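# Remove three sand cores and lay them on plywood

## Task

Lift three sand cores out of the mould: the long core with the rounded nose, plus the two upright bladed cores in the mould half on the robot's right side. Set all three down on the plywood boards next to the mould and release them. The remaining two cores must stay upright in the mould, untouched.

## Robot and tools

Robot: two arms, left_arm and right_arm, each with six joints and a two-finger gripper. Joint order, used in every row and every per-joint list: waist, shoulder, elbow, wrist pitch, wrist yaw, wrist roll. Stated joint ranges (rad): waist -2.618 to 3.054, shoulder 0.000 to 3.142, elbow 0.000 to 3.142, wrist pitch -1.571 to 1.571, wrist yaw -1.571 to 1.571, wrist roll -2.094 to 2.094. The true end of each joint may differ from these by up to 0.059 rad either way.

Frames: the scene frame has its origin at table-top height, halfway between the nominal arm bases; +x points out over the table, +z up, and left_arm sits on the +y side (image left/right does not follow these names). Calibrated bases: left_arm at (+0.031, +0.345, 0) m, quat_wxyz (+1.000, 0, 0, +0.008); right_arm at (+0.030, -0.335, 0) m, quat_wxyz (+1.000, 0, 0, -0.014). Each arm's gripper position, orientation and carried-camera pose are reported in that arm's own base frame; the table is given in the scene frame. Reported hand positions can be off by a few centimetres, more when reaching far. The gripper's fingers point along its +z axis and close along its y axis; end_effector_position is the point between the pads, roughly 1 cm short of the fingertips.

The row: every arm command is a row of 14 numbers, all in [-1, 1]. Numbers 1-6 are left_arm joint offsets, number 7 is left_arm opening, numbers 8-13 are right_arm joint offsets, number 14 is right_arm opening. Joint numbers are offsets, not poses: they are added to the arm's Joint targets as they stood when the action (or move) began, not to the previous row. A value of 1.0 equals 2.224 rad for waist, shoulder and elbow, and 8.485 rad for the three wrist joints. Opening is absolute: +1 fully open, -1 closed; between those, the fingers go to where grip_measured would read that value. Sending 0 for a joint holds its target; to leave a gripper alone, resend its current command, since 0 is itself a half-open command.

execute_actions(actions, cameras): actions is a list of up to 15-row tables; each row is one 1/30 s control step, and a shorter table repeats its final row to fill 15 steps. An action is rejected for both arms if it would push any joint more than 0.059 rad beyond its range; the whole call is rejected if the first action fails that check or any action is malformed. An empty list just returns state and images. cameras: list of names (cam_left_wrist, cam_right_wrist), ["all"] or omitted for all, [] for none; an unknown name invalidates the call.

move(target, speed, blend, opening_speed, blocking, cameras): target is one 14-number row or a list of up to 15 such rows, every one counted as offsets from the same starting Joint targets. All joints travel together along paths taking at least 0.5 s and at most 10 s (longer ones stop short). speed is rad/s for the joint with the most travel, 0.01 to 12.57, default 0.5; one value or one per target. blend (rad) rounds corners at intermediate targets. opening_speed (0.2 or more, scale units per second) makes the fingers close or open gradually; use it on fragile parts. blocking=false returns after about 0.5 s while motion continues. Paths do not avoid obstacles or the other arm. The result adds a "move:" line: done, off_target (resting more than 0.035 rad from target), moving, held (a check withheld steps or the clearance check stopped it) or fault; limits=held means steps were withheld.

wait(seconds 0-10, cameras): lets time pass holding the last commands; a running move continues. stop(cameras): brakes a running move. zoom_image(camera, region): enlarges [x0, y0, x1, y1] pixels (at most 504 by 504) of cam_left_wrist or cam_right_wrist's latest image; both images are 896x504. finished_scene(scene): ends the scene with its integer number; call nothing after it in the same reply.

Results: Joint positions and Joint velocities list each arm's joints (rad, rad/s) plus finger-pad gap (m; 0.094 fully open). "within noise" means that arm is still. Joint targets are what your next offsets build on. "joint sent to its limit" means a joint was clipped at its real end. "joint command not followed" means the clearance check altered targets. Joint torques (N m) include the arm's own weight, have offsets and noise, and joints 1-3 wrap at ±28. grip_measured uses the opening scale and reads a little wide when empty; on a firmly gripped hard part it reads about 3 mm narrower than the part. grip_effort_nm is motor effort, negative when closing, not a pad force. MOTOR HOT appears near 75 °C; at 90 °C the arm folds and goes idle; at 100 °C it collapses. Holding loads, stretching out, or pushing at unreachable poses heats motors.

Limits on motion: each control step keeps targets within 0.339 rad (big joints) or 2.2 rad (wrist) of measured angles, and targets placing the gripper over 200 mm from its current spot are scaled back, so big moves span several actions. To stop pushing against something, command targets back past the measured positions.

Avoid: dropping cores or releasing them while moving, hitting the mould, table or camera stand, hard pushes, knocking over the two cores that must stay, arm-to-arm contact (including one gripper closing on the other's fingers), straining a wrist camera cable, and anything ending up off the table. Something may occasionally nudge loose objects.

Each tool is called after "Request:" by a JSON object that holds its "name" and its "arguments", one argument or row to a line.

## Session

Request:
{"name": "execute_actions", "arguments": {
  "actions": []
}}

Scene clock: 0.00 s.
left_arm: end_effector_position=(+0.3628, -0.0246, +0.2018) grip_measured=+1.000 grip_effort_nm=n/a end_effector_quat_wxyz=(+0.567, -0.059, +0.819, -0.064) | right_arm: end_effector_position=(+0.3464, +0.0128, +0.2780) grip_measured=+1.000 grip_effort_nm=n/a end_effector_quat_wxyz=(+0.512, -0.227, +0.829, +0.002)
Joint positions: left_arm=[-0.096 1.023 0.565 0.102 -0.051 -0.204 0.094] | right_arm=[-0.157 1.051 1.019 -0.506 -0.374 -0.477 0.094]
Joint velocities: within noise
Joint torques (N m): no reading
Heat: left arm: 32 °C; right arm: 36 °C.
Joint targets: left_arm=[-0.096 1.015 0.574 0.108 -0.052 -0.203] | right_arm=[-0.157 1.043 1.031 -0.504 -0.378 -0.476]
Tool commands: left_gripper/opening=+1.0 right_gripper/opening=+1.0

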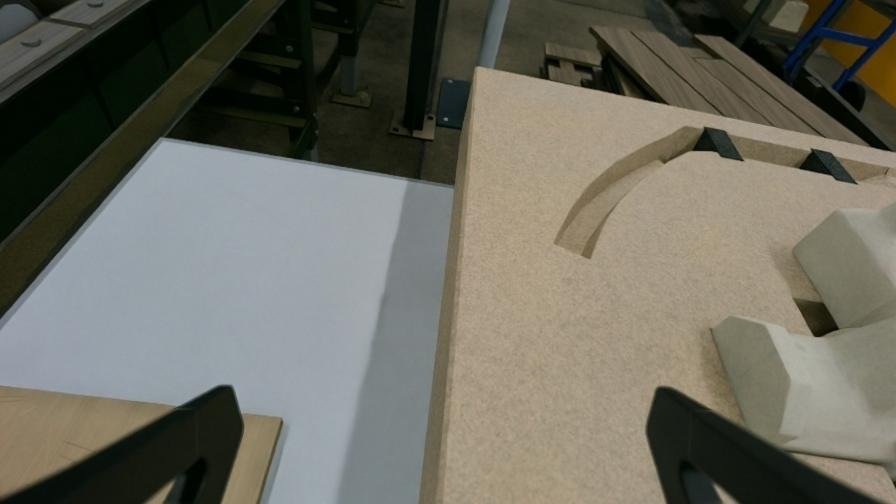

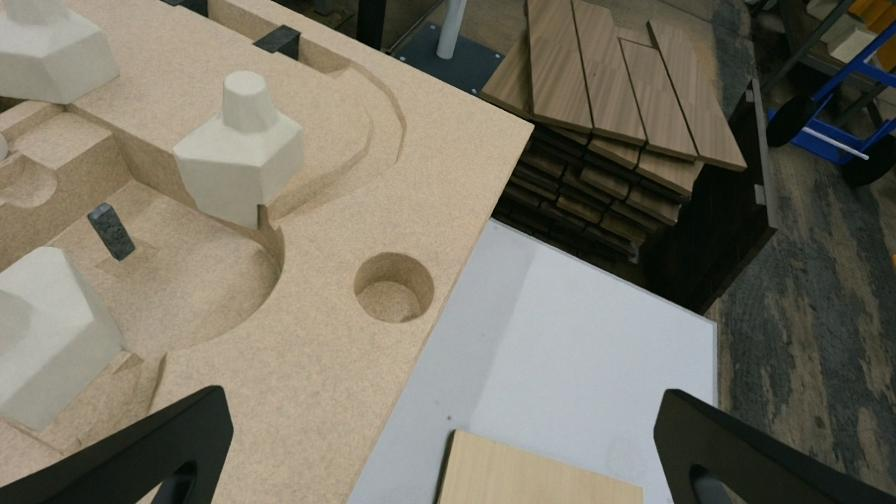

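Request:
{"name": "move", "arguments": {
  "target": [-0.0018,0.2496,0.821,-0.1895,0.0061,0.0239,1,0.1156,0.237,0.6156,-0.1174,0.0445,0.0561,1],
  "speed": 1.0
}}

Scene clock: 19.70 s.
left_arm: end_effector_position=(+0.3353, -0.0297, +0.4477) grip_measured=+1.000 grip_effort_nm=0.042 end_effector_quat_wxyz=(+0.436, +0.039, +0.899, -0.018) | right_arm: end_effector_position=(+0.3368, +0.0337, +0.4466) grip_measured=+1.000 grip_effort_nm=0.032 end_effector_quat_wxyz=(+0.435, -0.047, +0.899, +0.021)
Joint positions: left_arm=[-0.096 1.561 2.384 -1.492 -0.008 -0.006 0.094] | right_arm=[0.093 1.563 2.379 -1.486 -0.006 -0.008 0.094]
Joint velocities: within noise
Joint torques (N m): left_arm=[-0.31 -3.14 4.38 1.84 0.11 0.01] | right_arm=[0.55 -3.17 5.16 1.21 0.04 0.02]
Heat: left arm: 35 °C; right arm: 38 °C.
Joint targets: left_arm=[-0.100 1.570 2.401 -1.500 0.000 0.000] | right_arm=[0.100 1.571 2.400 -1.500 0.000 0.000]
move: done

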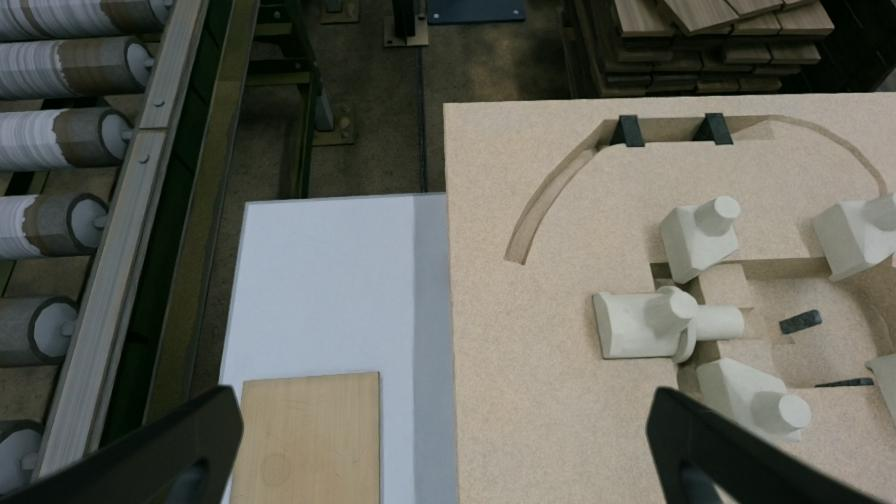

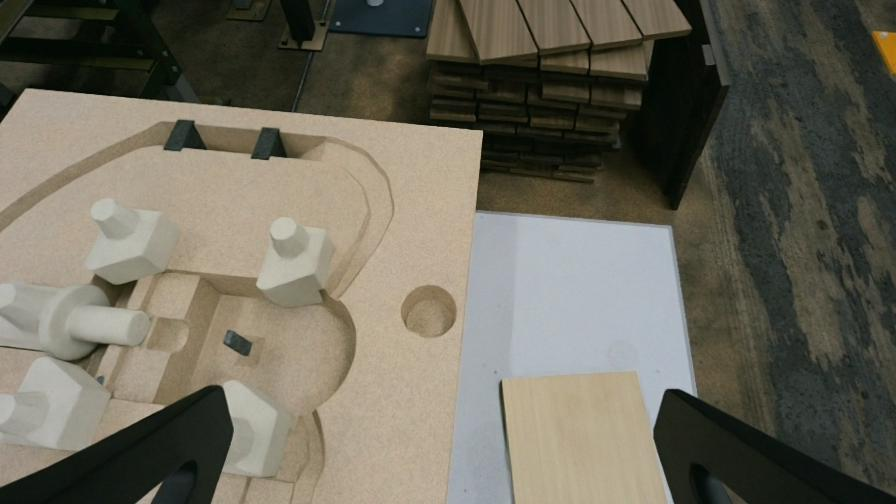

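Request:
{"name": "move", "arguments": {
  "target": [0,-0.1214,-0.4047,0.0743,0,0,1,0,-0.1214,-0.4047,0.0743,0,0,1],
  "speed": 1.0
}}

Scene clock: 36.87 s.
left_arm: end_effector_position=(+0.3753, -0.0337, +0.3148) grip_measured=+1.000 grip_effort_nm=0.027 end_effector_quat_wxyz=(+0.418, +0.039, +0.907, -0.018) | right_arm: end_effector_position=(+0.3734, +0.0370, +0.3148) grip_measured=+1.000 grip_effort_nm=0.022 end_effector_quat_wxyz=(+0.417, -0.047, +0.907, +0.020)
Joint positions: left_arm=[-0.096 1.326 1.505 -0.886 -0.007 -0.006 0.094] | right_arm=[0.093 1.323 1.506 -0.893 -0.006 -0.008 0.094]
Joint velocities: within noise
Joint torques (N m): left_arm=[-0.35 -5.87 4.77 2.07 0.14 0.02] | right_arm=[0.59 -5.78 5.34 1.53 0.04 0.05]
Heat: left arm: 36 °C; right arm: 39 °C.
Joint targets: left_arm=[-0.100 1.300 1.500 -0.869 0.000 0.000] | right_arm=[0.100 1.300 1.500 -0.870 -0.001 0.000]
move: done

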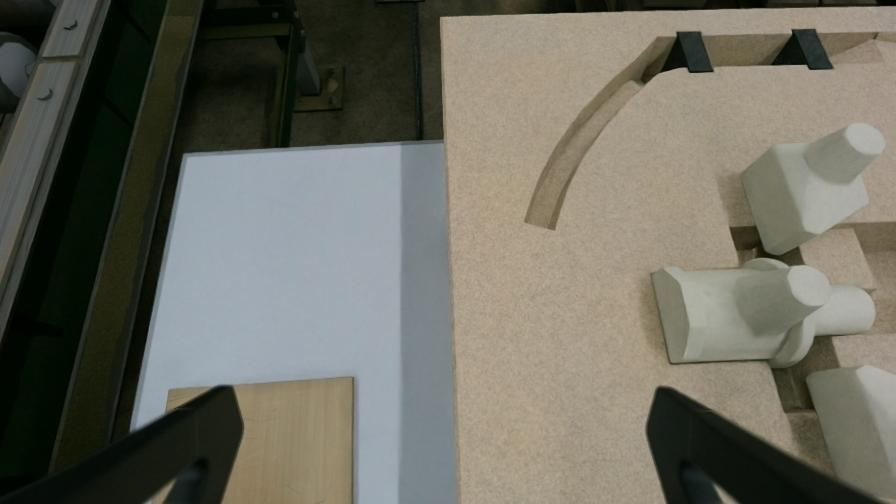

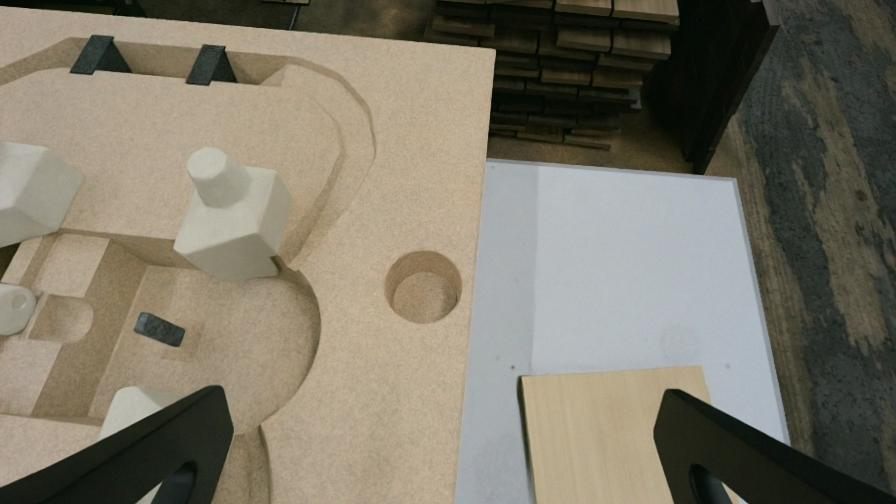

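Request:
{"name": "zoom_image", "arguments": {
  "camera": "cam_right_wrist",
  "region": [0, 100, 400, 500]
}}

Request:
{"name": "zoom_image", "arguments": {
  "camera": "cam_left_wrist",
  "region": [600, 80, 896, 480]
}}

Scaled by 1.260.

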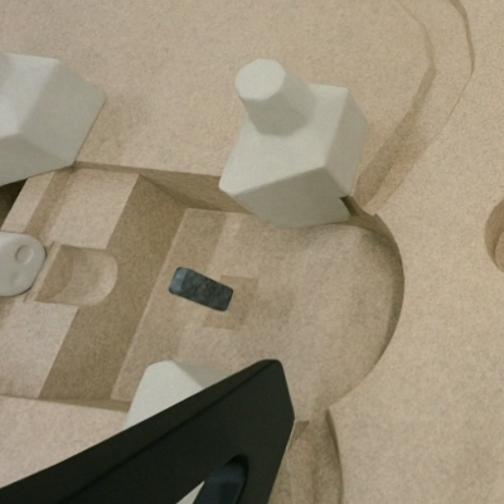

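Scaled by 1.260.

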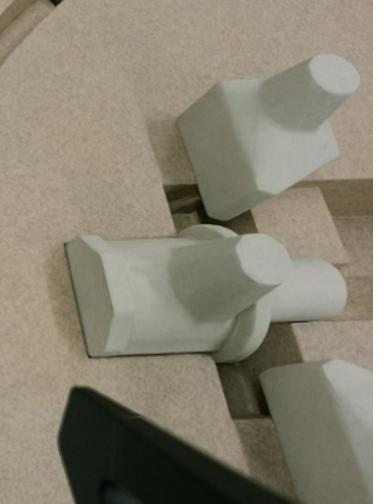

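Request:
{"name": "move", "arguments": {
  "target": [0.09,-0.0913,-0.0414,-0.0781,0,0,1,-0.045,-0.0913,-0.0414,-0.0781,0,0,1],
  "speed": 0.8
}}

Scene clock: 91.87 s.
left_arm: end_effector_position=(+0.2033, +0.0206, +0.2512) grip_measured=+1.000 grip_effort_nm=0.032 end_effector_quat_wxyz=(+0.176, -0.049, +0.983, +0.010) | right_arm: end_effector_position=(+0.2057, +0.0032, +0.2521) grip_measured=+1.000 grip_effort_nm=0.022 end_effector_quat_wxyz=(+0.180, -0.007, +0.984, +0.002)
Joint positions: left_arm=[0.092 1.109 1.417 -1.525 -0.004 -0.006 0.094] | right_arm=[0.006 1.107 1.416 -1.518 -0.005 -0.007 0.094]
Joint velocities: within noise
Joint torques (N m): left_arm=[0.66 -2.22 3.59 1.07 0.07 0] | right_arm=[-0.58 -2.15 4.23 0.61 0.03 0.04]
Heat: left arm: 37 °C; right arm: 39 °C.
Joint targets: left_arm=[0.100 1.097 1.408 -1.532 0.000 0.000] | right_arm=[0.000 1.097 1.408 -1.533 0.000 0.000]
move: done

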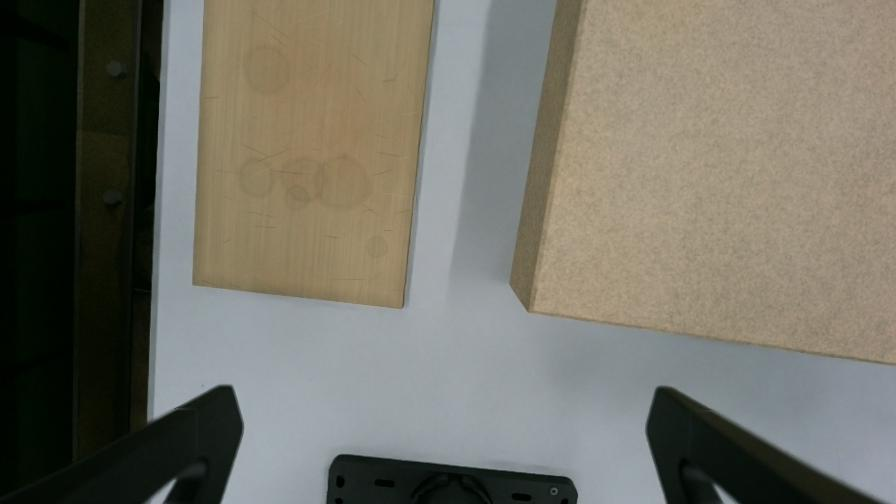

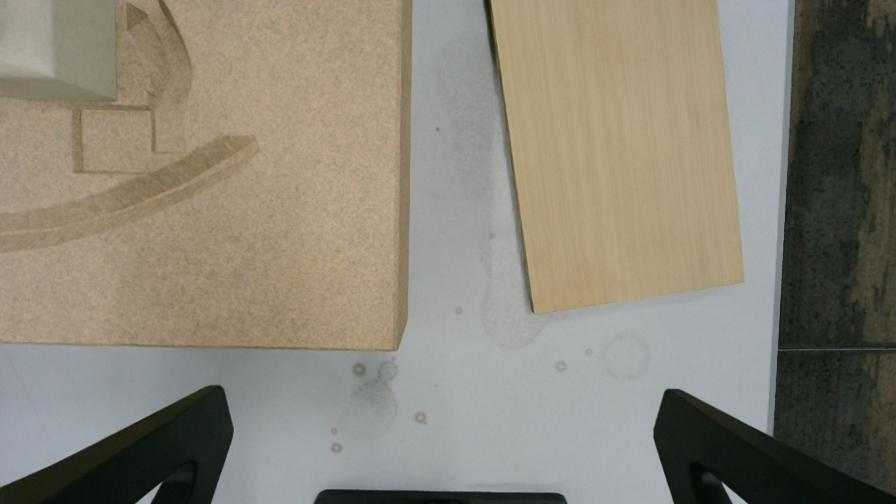

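Request:
{"name": "move", "arguments": {
  "target": [-0.2743,0.0256,0.0243,0.062,0,0,1,0.2248,-0.1025,-0.0832,0.0567,0,0,1],
  "speed": 0.8
}}

Scene clock: 107.07 s.
left_arm: end_effector_position=(+0.2772, -0.1511, +0.3193) grip_measured=+1.000 grip_effort_nm=0.027 end_effector_quat_wxyz=(+0.394, +0.225, +0.885, -0.102) | right_arm: end_effector_position=(+0.2185, +0.1190, +0.2981) grip_measured=+1.000 grip_effort_nm=0.027 end_effector_quat_wxyz=(+0.401, -0.226, +0.882, +0.101)
Joint positions: left_arm=[-0.503 1.148 1.438 -1.022 -0.001 -0.005 0.094] | right_arm=[0.493 0.877 1.232 -1.073 -0.003 -0.007 0.094]
Joint velocities: within noise
Joint torques (N m): left_arm=[-0.51 -1.85 6.91 2.02 0.03 0.01] | right_arm=[0.62 -0.85 4.6 1.52 0.01 0.04]
Heat: left arm: 36 °C; right arm: 38 °C.
Joint targets: left_arm=[-0.510 1.154 1.462 -1.006 0.000 0.000] | right_arm=[0.500 0.869 1.223 -1.052 -0.001 0.000]
move: done

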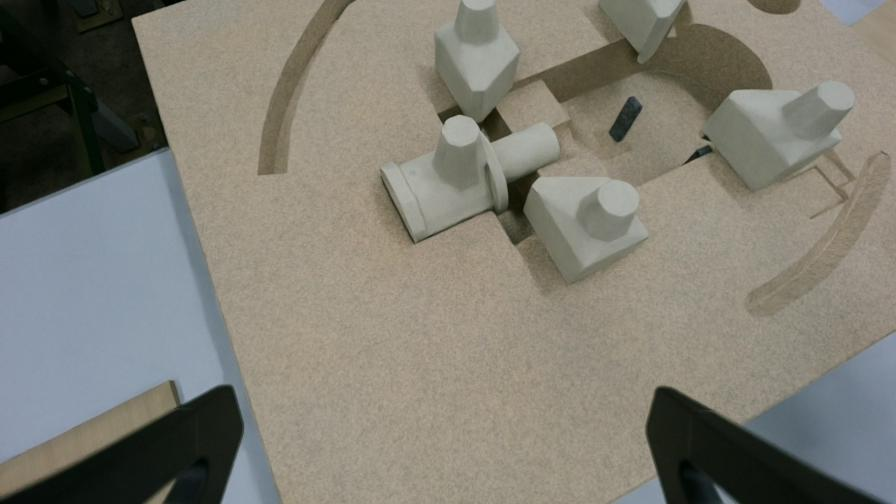

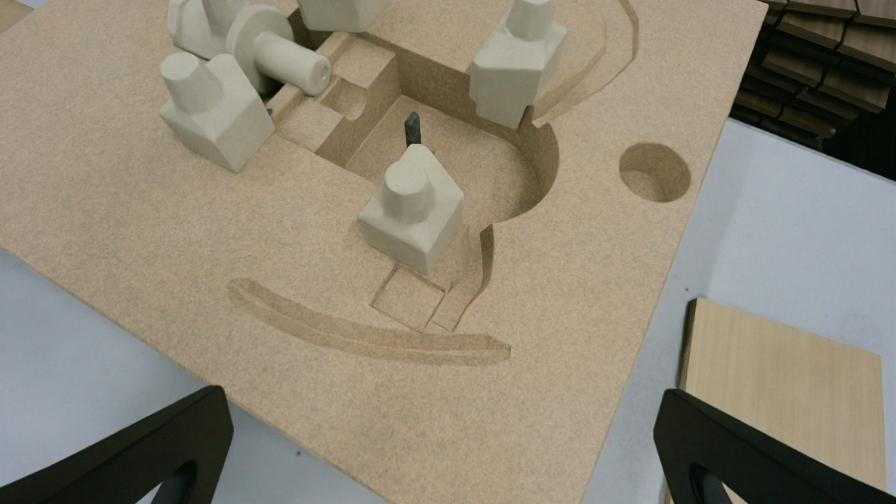

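Request:
{"name": "zoom_image", "arguments": {
  "camera": "cam_right_wrist",
  "region": [140, 0, 580, 340]
}}

Request:
{"name": "zoom_image", "arguments": {
  "camera": "cam_left_wrist",
  "region": [360, 0, 896, 320]
}}

Scaled by 1.145.

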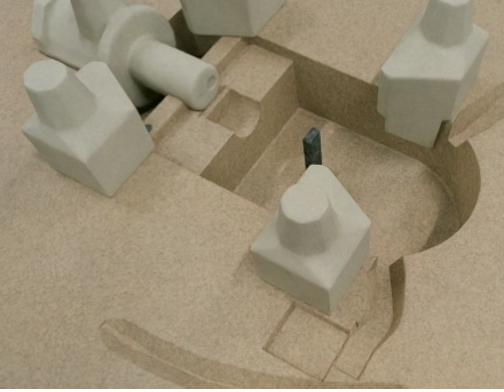

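Region (360, 0, 896, 320) is 536x320 pixels. A region can be at most 504 by 504 pixels.

Request:
{"name": "move", "arguments": {
  "target": [-0.0063,0.3132,0.2332,-0.0202,0,0,1,0.0234,-0.1054,-0.4802,0.1641,0,0,1],
  "speed": 0.8
}}

Scene clock: 149.33 s.
left_arm: end_effector_position=(+0.3919, -0.2205, +0.2429) grip_measured=+1.000 grip_effort_nm=0.032 end_effector_quat_wxyz=(+0.246, +0.244, +0.936, -0.065) | right_arm: end_effector_position=(+0.2562, +0.1571, +0.1716) grip_measured=+1.000 grip_effort_nm=0.027 end_effector_quat_wxyz=(+0.617, -0.210, +0.738, +0.171)
Joint positions: left_arm=[-0.515 1.839 1.955 -1.172 -0.001 -0.005 0.094] | right_arm=[0.545 0.646 0.161 0.305 -0.003 -0.007 0.094]
Joint velocities: within noise
Joint torques (N m): left_arm=[-0.62 -7.16 7.12 1.34 0.03 0] | right_arm=[0.62 -0.84 5.98 1.87 0.01 0.04]
Heat: left arm: 38 °C; right arm: 40 °C.
Joint targets: left_arm=[-0.523 1.851 1.981 -1.177 0.000 0.000] | right_arm=[0.552 0.635 0.155 0.340 0.000 0.000]
move: off_target (right_arm); right_arm: the wrist pitch is farthest, 0.036 rad from its target

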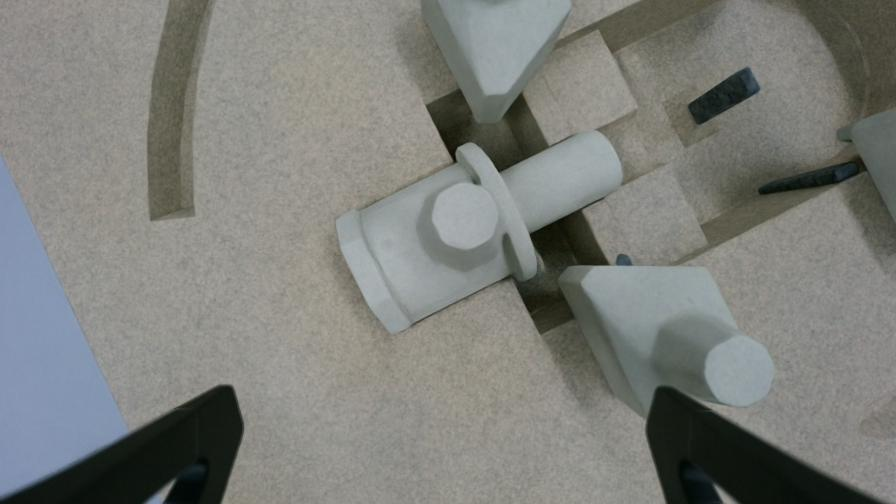

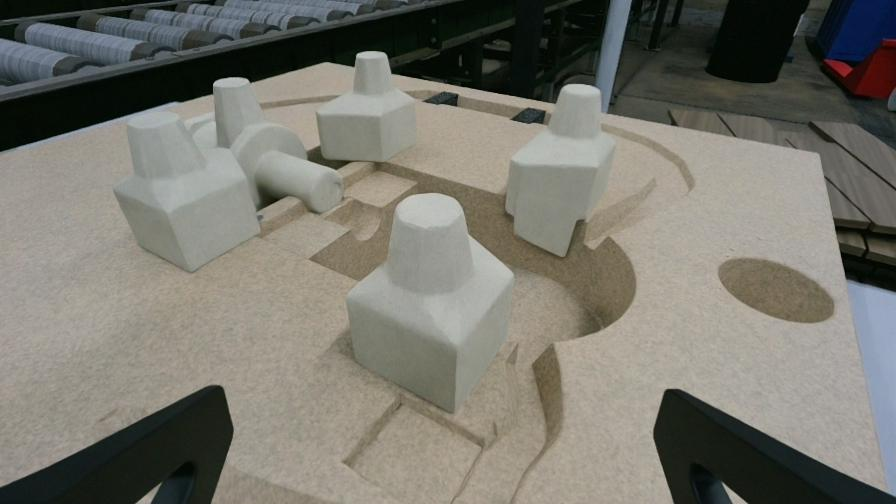

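Request:
{"name": "move", "arguments": {
  "target": [-0.0054,0.056,-0.0601,0.0304,0,0,0.3,0.0058,0.2611,0.0719,0.053,0,0,0.5],
  "speed": 0.4
}}

Scene clock: 167.73 s.
left_arm: end_effector_position=(+0.4295, -0.2487, +0.1809) grip_measured=+0.302 grip_effort_nm=-0.081 end_effector_quat_wxyz=(+0.253, +0.249, +0.932, -0.068) | right_arm: end_effector_position=(+0.3132, +0.1961, +0.1647) grip_measured=+0.503 grip_effort_nm=-0.125 end_effector_quat_wxyz=(+0.622, -0.212, +0.733, +0.175)
Joint positions: left_arm=[-0.527 1.958 1.854 -0.936 -0.001 -0.005 0.061] | right_arm=[0.558 1.211 0.285 0.76 0.002 -0.007 0.071]
Joint velocities: within noise
Joint torques (N m): left_arm=[-0.58 -8.08 4.7 1.59 0.03 0] | right_arm=[0.64 -2.39 7.86 1.83 -0.01 0.04]
Heat: left arm: 37 °C; right arm: 44 °C.
Joint targets: left_arm=[-0.536 1.976 1.847 -0.920 0.000 0.000] | right_arm=[0.565 1.216 0.315 0.790 0.000 0.000]
move: done

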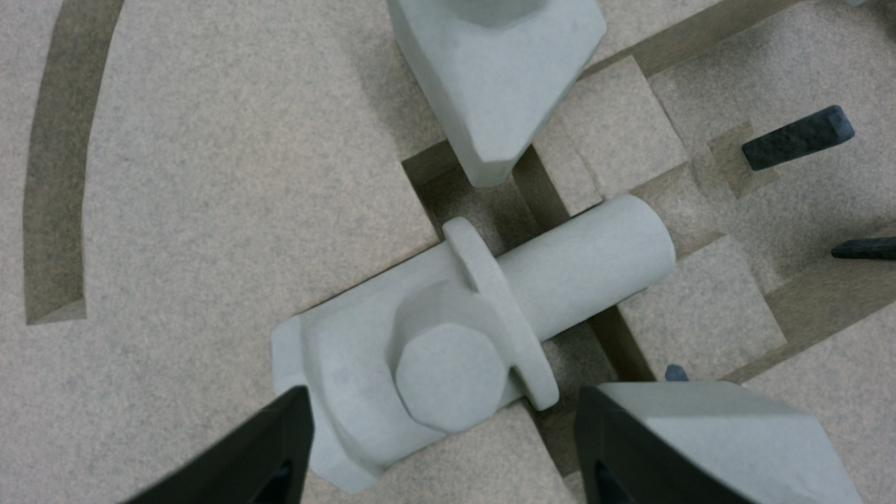

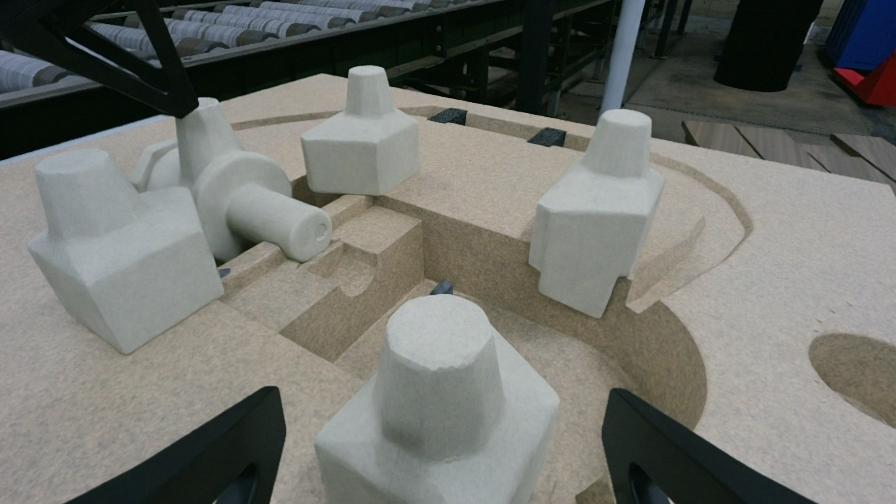

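Request:
{"name": "move", "arguments": {
  "target": [
    [0.0,0.0151,0.0169,-0.0002,0,0,0.3,0,0,0,0,0,0,0.5],
    [0.0,0.0151,0.0169,-0.0002,0,0,-0.6,0,0,0,0,0,0,-0.6]
  ],
  "speed": 0.3,
  "opening_speed": 0.8
}}

Scene clock: 183.10 s.
left_arm: end_effector_position=(+0.4320, -0.2503, +0.1669) grip_measured=-0.398 grip_effort_nm=-0.994 end_effector_quat_wxyz=(+0.240, +0.251, +0.935, -0.065) | right_arm: end_effector_position=(+0.3133, +0.1961, +0.1651) grip_measured=-0.597 grip_effort_nm=-0.125 end_effector_quat_wxyz=(+0.623, -0.212, +0.733, +0.175)
Joint positions: left_arm=[-0.527 1.991 1.858 -0.934 0 -0.003 0.028] | right_arm=[0.558 1.211 0.285 0.762 0.002 -0.007 0.019]
Joint velocities: within noise
Joint torques (N m): left_arm=[-0.59 -8.27 7.53 1.52 0.01 -0.02] | right_arm=[0.62 -2.41 7.83 1.82 -0.04 0.04]
Heat: left arm: 36 °C; right arm: 45 °C.
Joint targets: left_arm=[-0.536 2.009 1.885 -0.921 0.000 0.000] | right_arm=[0.565 1.216 0.315 0.790 0.000 0.000]
move: done

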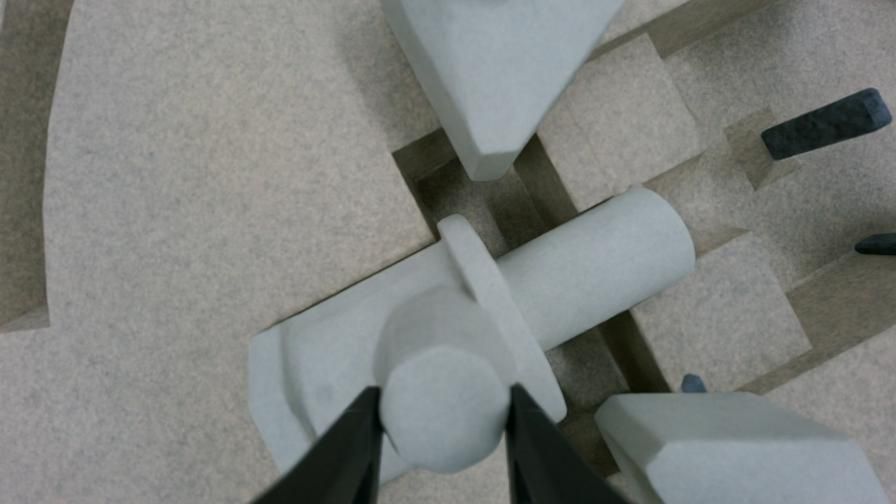

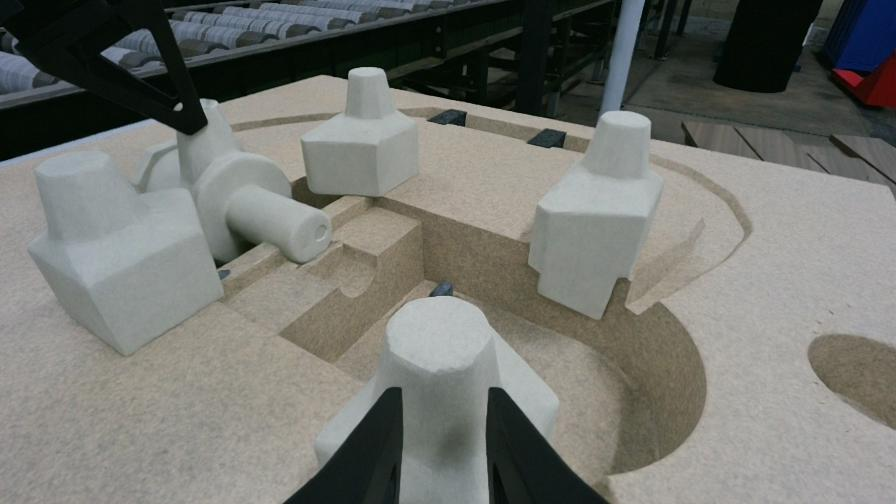

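Request:
{"name": "move", "arguments": {
  "target": [
    [0,0,0,0,0,0,-0.6,0,0,0,0,0,0,0.4],
    [0,0.0404,0.1908,-0.0397,0,0,-0.6,0,0.0522,0.0317,0.0055,0,0,0.4]
  ],
  "speed": 0.3
}}

Scene clock: 199.23 s.
left_arm: end_effector_position=(+0.4214, -0.2441, +0.2103) grip_measured=-0.399 grip_effort_nm=-0.999 end_effector_quat_wxyz=(+0.194, +0.255, +0.946, -0.052) | right_arm: end_effector_position=(+0.3319, +0.2077, +0.1671) grip_measured=+0.397 grip_effort_nm=0.173 end_effector_quat_wxyz=(+0.624, -0.211, +0.731, +0.175)
Joint positions: left_arm=[-0.527 2.108 2.256 -1.314 0 -0.001 0.028] | right_arm=[0.558 1.325 0.357 0.808 0.002 -0.007 0.066]
Joint velocities: within noise
Joint torques (N m): left_arm=[-0.62 -10.48 9.21 1.82 0.05 -0.04] | right_arm=[0.61 -3 7.61 1.82 -0.04 0.05]
Heat: left arm: 38 °C; right arm: 45 °C.
Joint targets: left_arm=[-0.536 2.099 2.309 -1.258 0.000 0.000] | right_arm=[0.565 1.332 0.386 0.837 0.000 0.000]
move: off_target (left_arm); left_arm: the wrist pitch is farthest, 0.057 rad from its target

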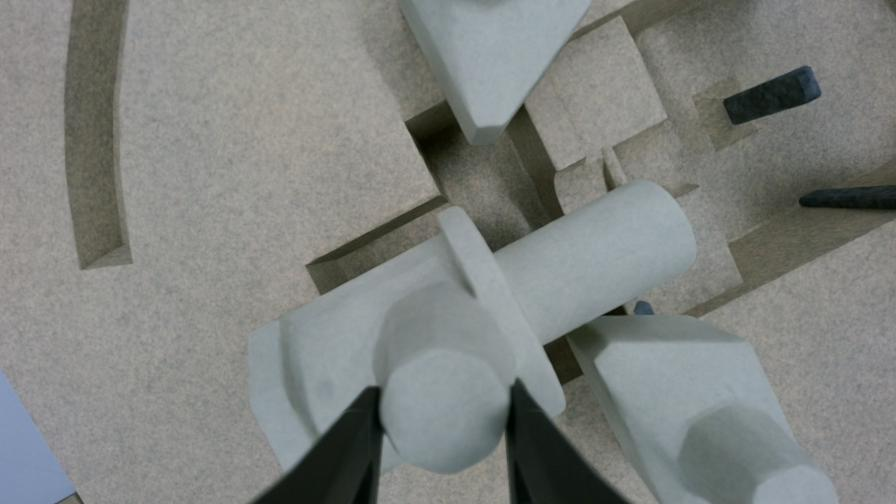

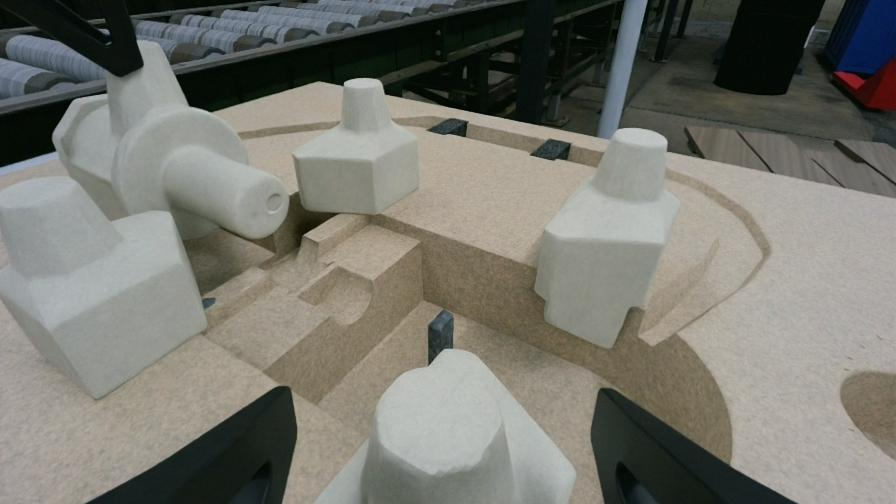

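Request:
{"name": "move", "arguments": {
  "target": [0,0,0.045,0.006,0,0,-0.6,0,0,0,0,0,0,-0.6],
  "speed": 0.3,
  "opening_speed": 0.8
}}

Scene clock: 204.77 s.
left_arm: end_effector_position=(+0.4364, -0.2528, +0.2449) grip_measured=-0.400 grip_effort_nm=-1.004 end_effector_quat_wxyz=(+0.249, +0.251, +0.933, -0.067) | right_arm: end_effector_position=(+0.3322, +0.2073, +0.1674) grip_measured=-0.410 grip_effort_nm=-0.999 end_effector_quat_wxyz=(+0.625, -0.210, +0.731, +0.175)
Joint positions: left_arm=[-0.527 2.113 2.358 -1.293 -0.001 -0.001 0.028] | right_arm=[0.558 1.325 0.357 0.809 0.005 -0.007 0.028]
Joint velocities: within noise
Joint torques (N m): left_arm=[-0.68 -10.93 9.05 2.33 0.03 -0.06] | right_arm=[0.62 -2.99 7.61 1.82 -0.06 0.04]
Heat: left arm: 38 °C; right arm: 45 °C.
Joint targets: left_arm=[-0.536 2.099 2.409 -1.207 0.000 0.000] | right_arm=[0.565 1.332 0.386 0.837 -0.001 0.000]
move: off_target (left_arm); left_arm: the wrist pitch is farthest, 0.086 rad from its target

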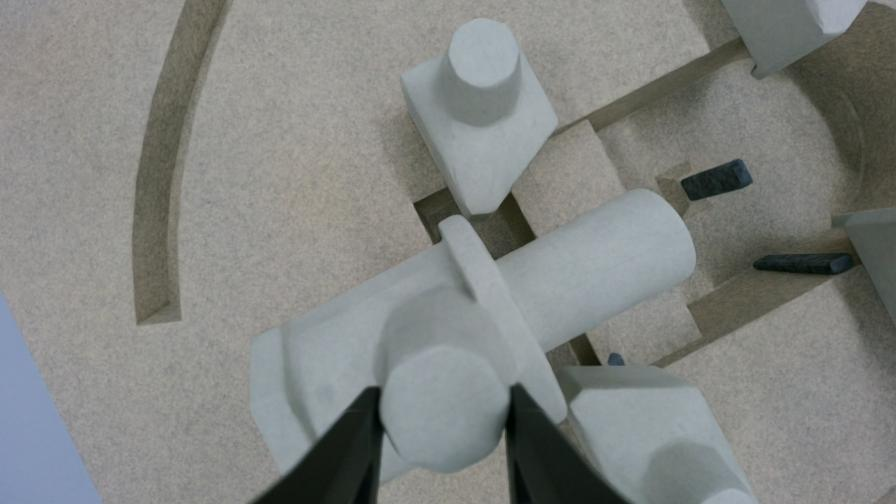

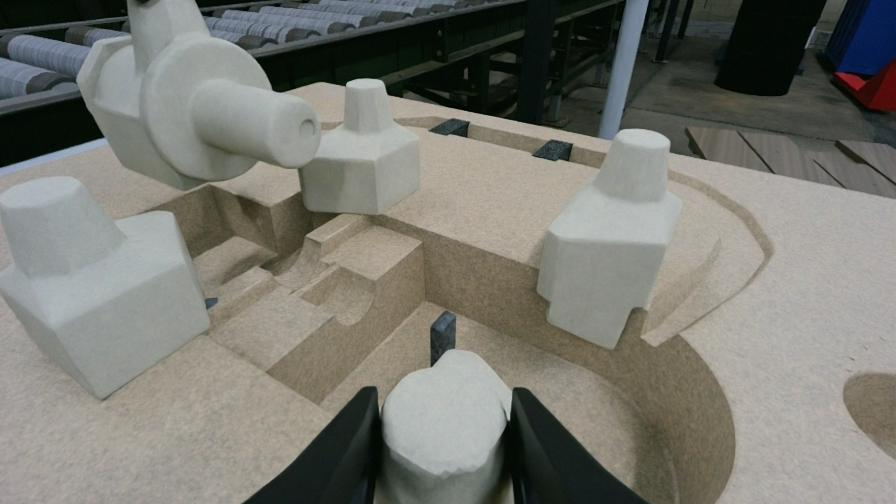

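Request:
{"name": "move", "arguments": {
  "target": [
    [0.1061,-0.1052,-0.0895,-0.0051,0,0,-0.6,0,0,0,0,0,0,-0.6],
    [0.4299,-0.3395,-0.4537,0.0273,0,0,-0.6,0,0,0,0,0,0,-0.6]
  ],
  "speed": 0.6,
  "blend": [0.1,0]
}}

Request:
{"name": "move", "arguments": {
  "target": [
    [0,0,0,0,0,0,-0.6,0,-0.0477,0.0486,-0.0194,0,0,-0.6],
    [0,0,0,0,0,0,-0.6,0,-0.0796,0.0895,-0.0362,0,0,-0.6],
    [0,0,0,0,0,0,-0.6,0,-0.1032,0.1511,-0.0585,0,0,-0.6]
  ],
  "speed": 0.25,
  "blend": [0.03,0.03,0]
}}

Scene clock: 226.07 s.
left_arm: end_effector_position=(+0.3090, +0.1405, +0.2117) grip_measured=-0.400 grip_effort_nm=-0.994 end_effector_quat_wxyz=(+0.234, -0.204, +0.949, +0.053) | right_arm: end_effector_position=(+0.3322, +0.2073, +0.1674) grip_measured=-0.410 grip_effort_nm=-1.009 end_effector_quat_wxyz=(+0.625, -0.210, +0.731, +0.175)
Joint positions: left_arm=[0.42 1.405 1.383 -1.064 -0.007 -0.001 0.028] | right_arm=[0.558 1.325 0.357 0.809 0.005 -0.007 0.028]
Joint velocities: within noise
Joint torques (N m): left_arm=[0.08 -9.22 6.58 2.31 0.11 -0.05] | right_arm=[0.62 -3 7.61 1.81 -0.06 0.04]
Heat: left arm: 40 °C; right arm: 45 °C.
Joint targets: left_arm=[0.421 1.344 1.400 -0.976 0.000 0.000] | right_arm=[0.565 1.332 0.386 0.837 -0.001 0.000]
move: off_target (left_arm); left_arm: the wrist pitch is farthest, 0.088 rad from its target

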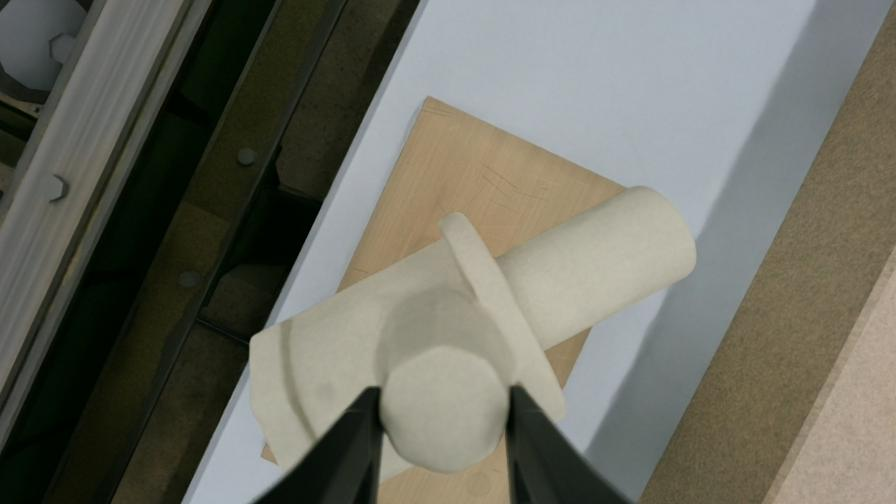

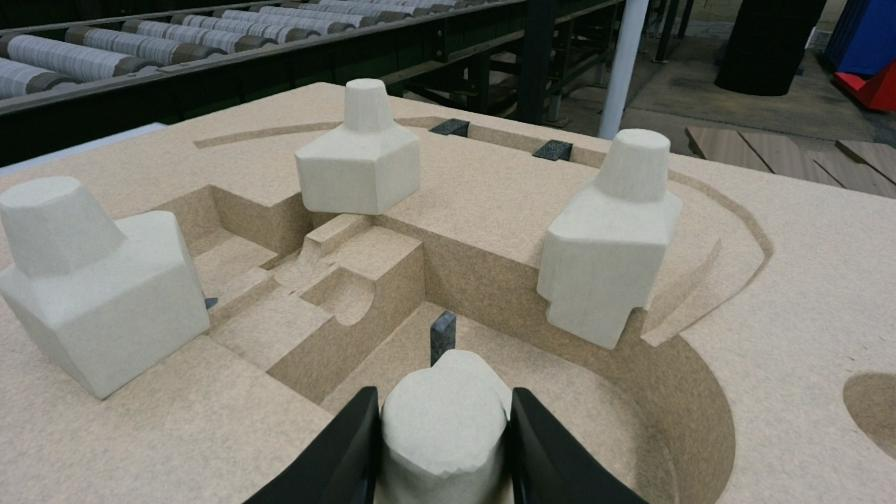

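Scene clock: 228.73 s.
left_arm: end_effector_position=(+0.3090, +0.1404, +0.2117) grip_measured=-0.400 grip_effort_nm=-0.999 end_effector_quat_wxyz=(+0.234, -0.204, +0.949, +0.053) | right_arm: end_effector_position=(+0.3389, +0.2115, +0.2439) grip_measured=-0.410 grip_effort_nm=-1.009 end_effector_quat_wxyz=(+0.600, -0.216, +0.752, +0.168)
Joint positions: left_arm=[0.42 1.405 1.383 -1.064 -0.007 -0.001 0.028] | right_arm=[0.558 1.14 0.665 0.25 0.005 -0.007 0.028]
Joint velocities: within noise
Joint torques (N m): left_arm=[0.1 -9.29 6.48 2.32 0.1 -0.05] | right_arm=[0.62 -6.34 10.92 2.41 -0.06 0.04]
Heat: left arm: 40 °C; right arm: 46 °C.
Joint targets: left_arm=[0.421 1.344 1.400 -0.976 0.000 0.000] | right_arm=[0.565 1.102 0.721 0.341 -0.001 0.000]
move: off_target (left_arm, right_arm); left_arm: the wrist pitch is farthest, 0.088 rad from its target; right_arm: the wrist pitch is farthest, 0.091 rad from its target

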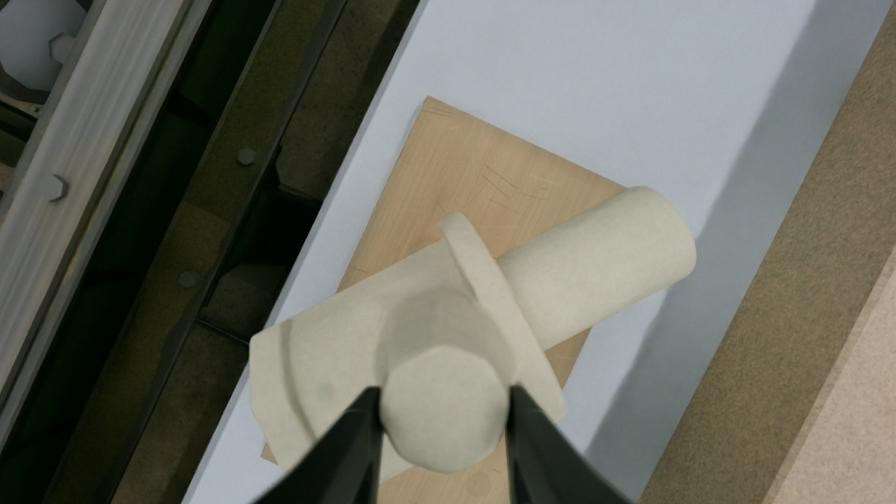

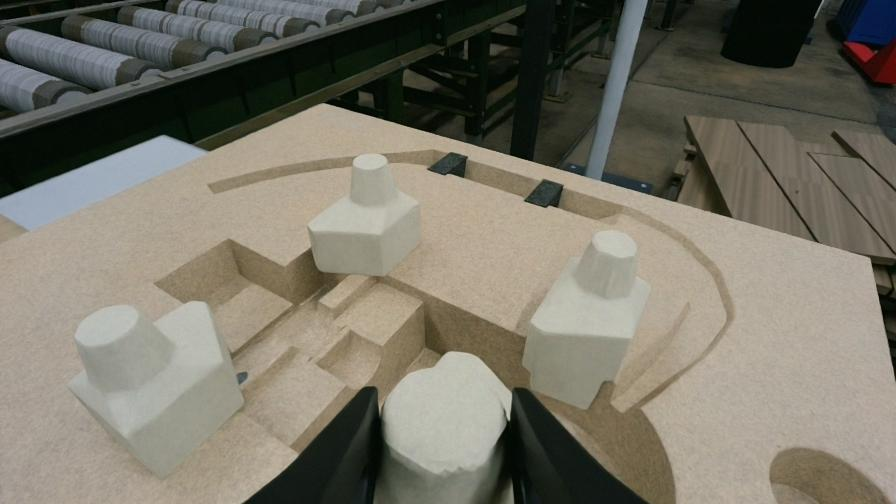

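Request:
{"name": "move", "arguments": {
  "target": [0,-0.0301,-0.1691,0.0409,0,0,-0.6,0,-0.0571,0.0535,-0.019,0,0,-0.6],
  "speed": 0.4
}}

Scene clock: 237.43 s.
left_arm: end_effector_position=(+0.3032, +0.1377, +0.1327) grip_measured=-0.400 grip_effort_nm=-1.004 end_effector_quat_wxyz=(+0.246, -0.203, +0.946, +0.055) | right_arm: end_effector_position=(+0.3222, +0.2011, +0.3115) grip_measured=-0.410 grip_effort_nm=-1.009 end_effector_quat_wxyz=(+0.633, -0.209, +0.725, +0.177)
Joint positions: left_arm=[0.42 1.34 1.004 -0.725 -0.006 -0.001 0.028] | right_arm=[0.558 1.009 0.784 0.088 0.005 -0.007 0.028]
Joint velocities: within noise
Joint torques (N m): left_arm=[0.13 -8.96 6.87 2.43 0.11 -0.05] | right_arm=[0.64 -5.12 11.12 2.41 -0.07 0.03]
Heat: left arm: 40 °C; right arm: 48 °C.
Joint targets: left_arm=[0.421 1.277 1.024 -0.629 0.000 0.000] | right_arm=[0.565 0.975 0.841 0.179 -0.001 0.000]
move: off_target (left_arm, right_arm); left_arm: the wrist pitch is farthest, 0.096 rad from its target; right_arm: the wrist pitch is farthest, 0.092 rad from its target

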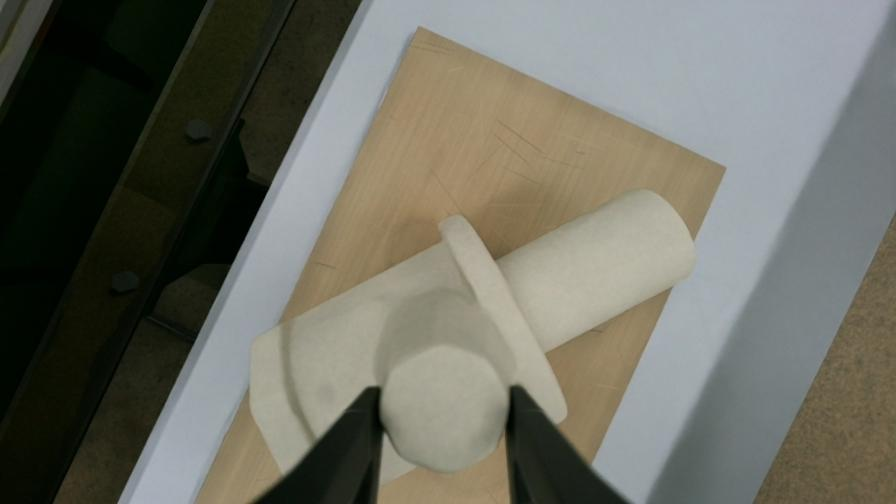

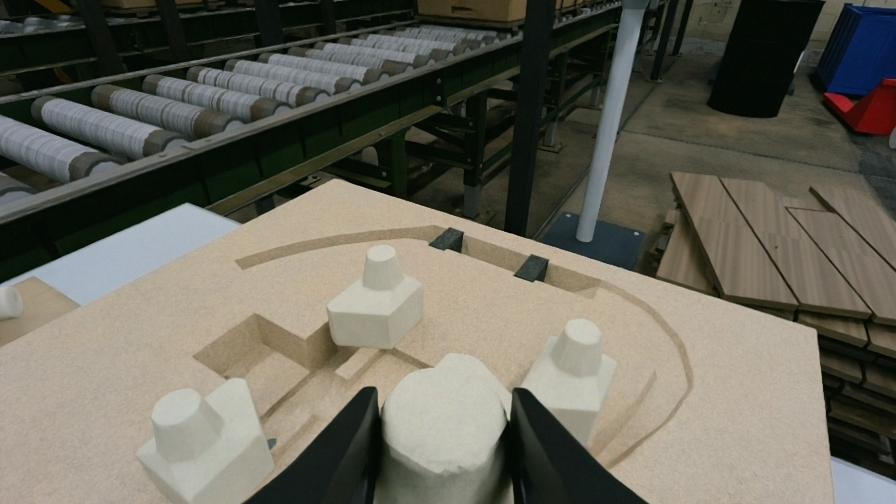

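Request:
{"name": "move", "arguments": {
  "target": [0,0.0052,-0.032,0.0099,0,0,-0.6,0,0,0,0,0,0,-0.6],
  "speed": 0.15
}}

Scene clock: 275.17 s.
left_arm: end_effector_position=(+0.3080, +0.1399, +0.1275) grip_measured=-0.400 grip_effort_nm=-0.999 end_effector_quat_wxyz=(+0.268, -0.202, +0.940, +0.060) | right_arm: end_effector_position=(+0.3222, +0.2011, +0.3112) grip_measured=-0.410 grip_effort_nm=-1.009 end_effector_quat_wxyz=(+0.632, -0.209, +0.725, +0.177)
Joint positions: left_arm=[0.42 1.326 0.948 -0.636 -0.006 -0.001 0.028] | right_arm=[0.558 1.009 0.784 0.086 0.005 -0.007 0.028]
Joint velocities: within noise
Joint torques (N m): left_arm=[0.16 -6.83 5.52 2.48 0.11 -0.03] | right_arm=[0.61 -5.09 11.12 2.44 -0.06 0.04]
Heat: left arm: 41 °C; right arm: 56 °C.
Joint targets: left_arm=[0.421 1.288 0.953 -0.545 0.000 0.000] | right_arm=[0.565 0.975 0.841 0.179 -0.001 0.000]
move: off_target (left_arm, right_arm); left_arm: the wrist pitch is farthest, 0.091 rad from its target; right_arm: the wrist pitch is farthest, 0.093 rad from its target

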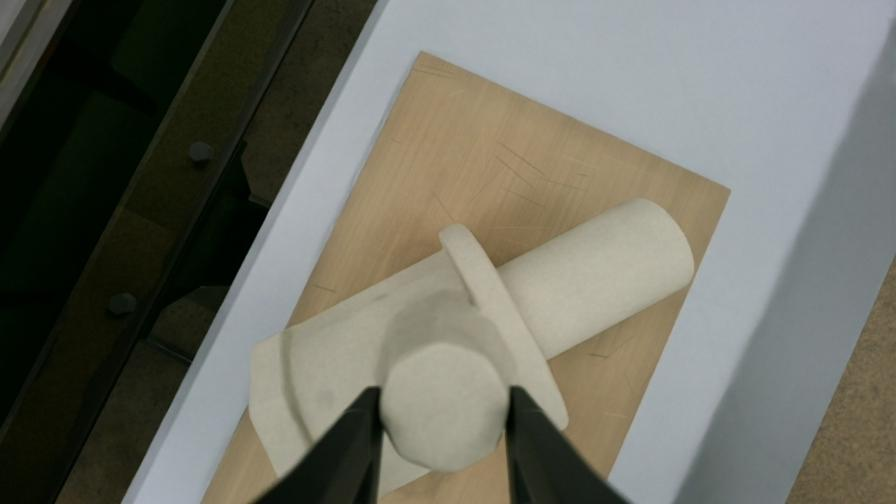

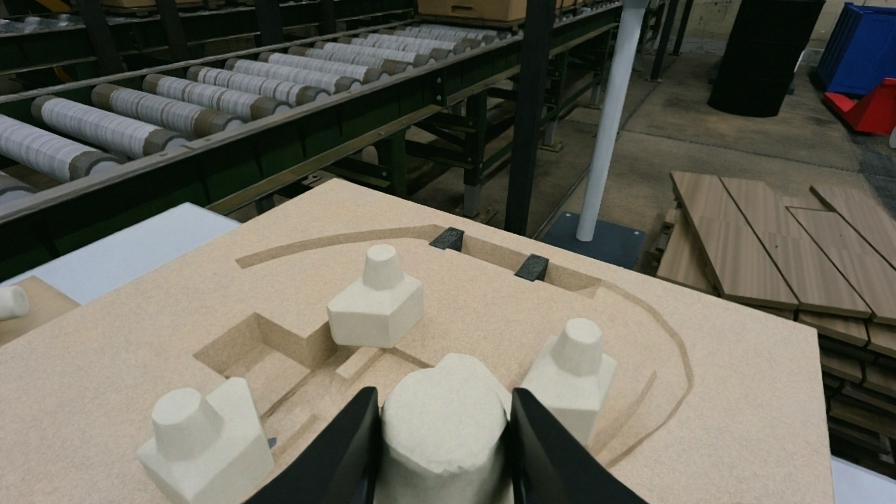

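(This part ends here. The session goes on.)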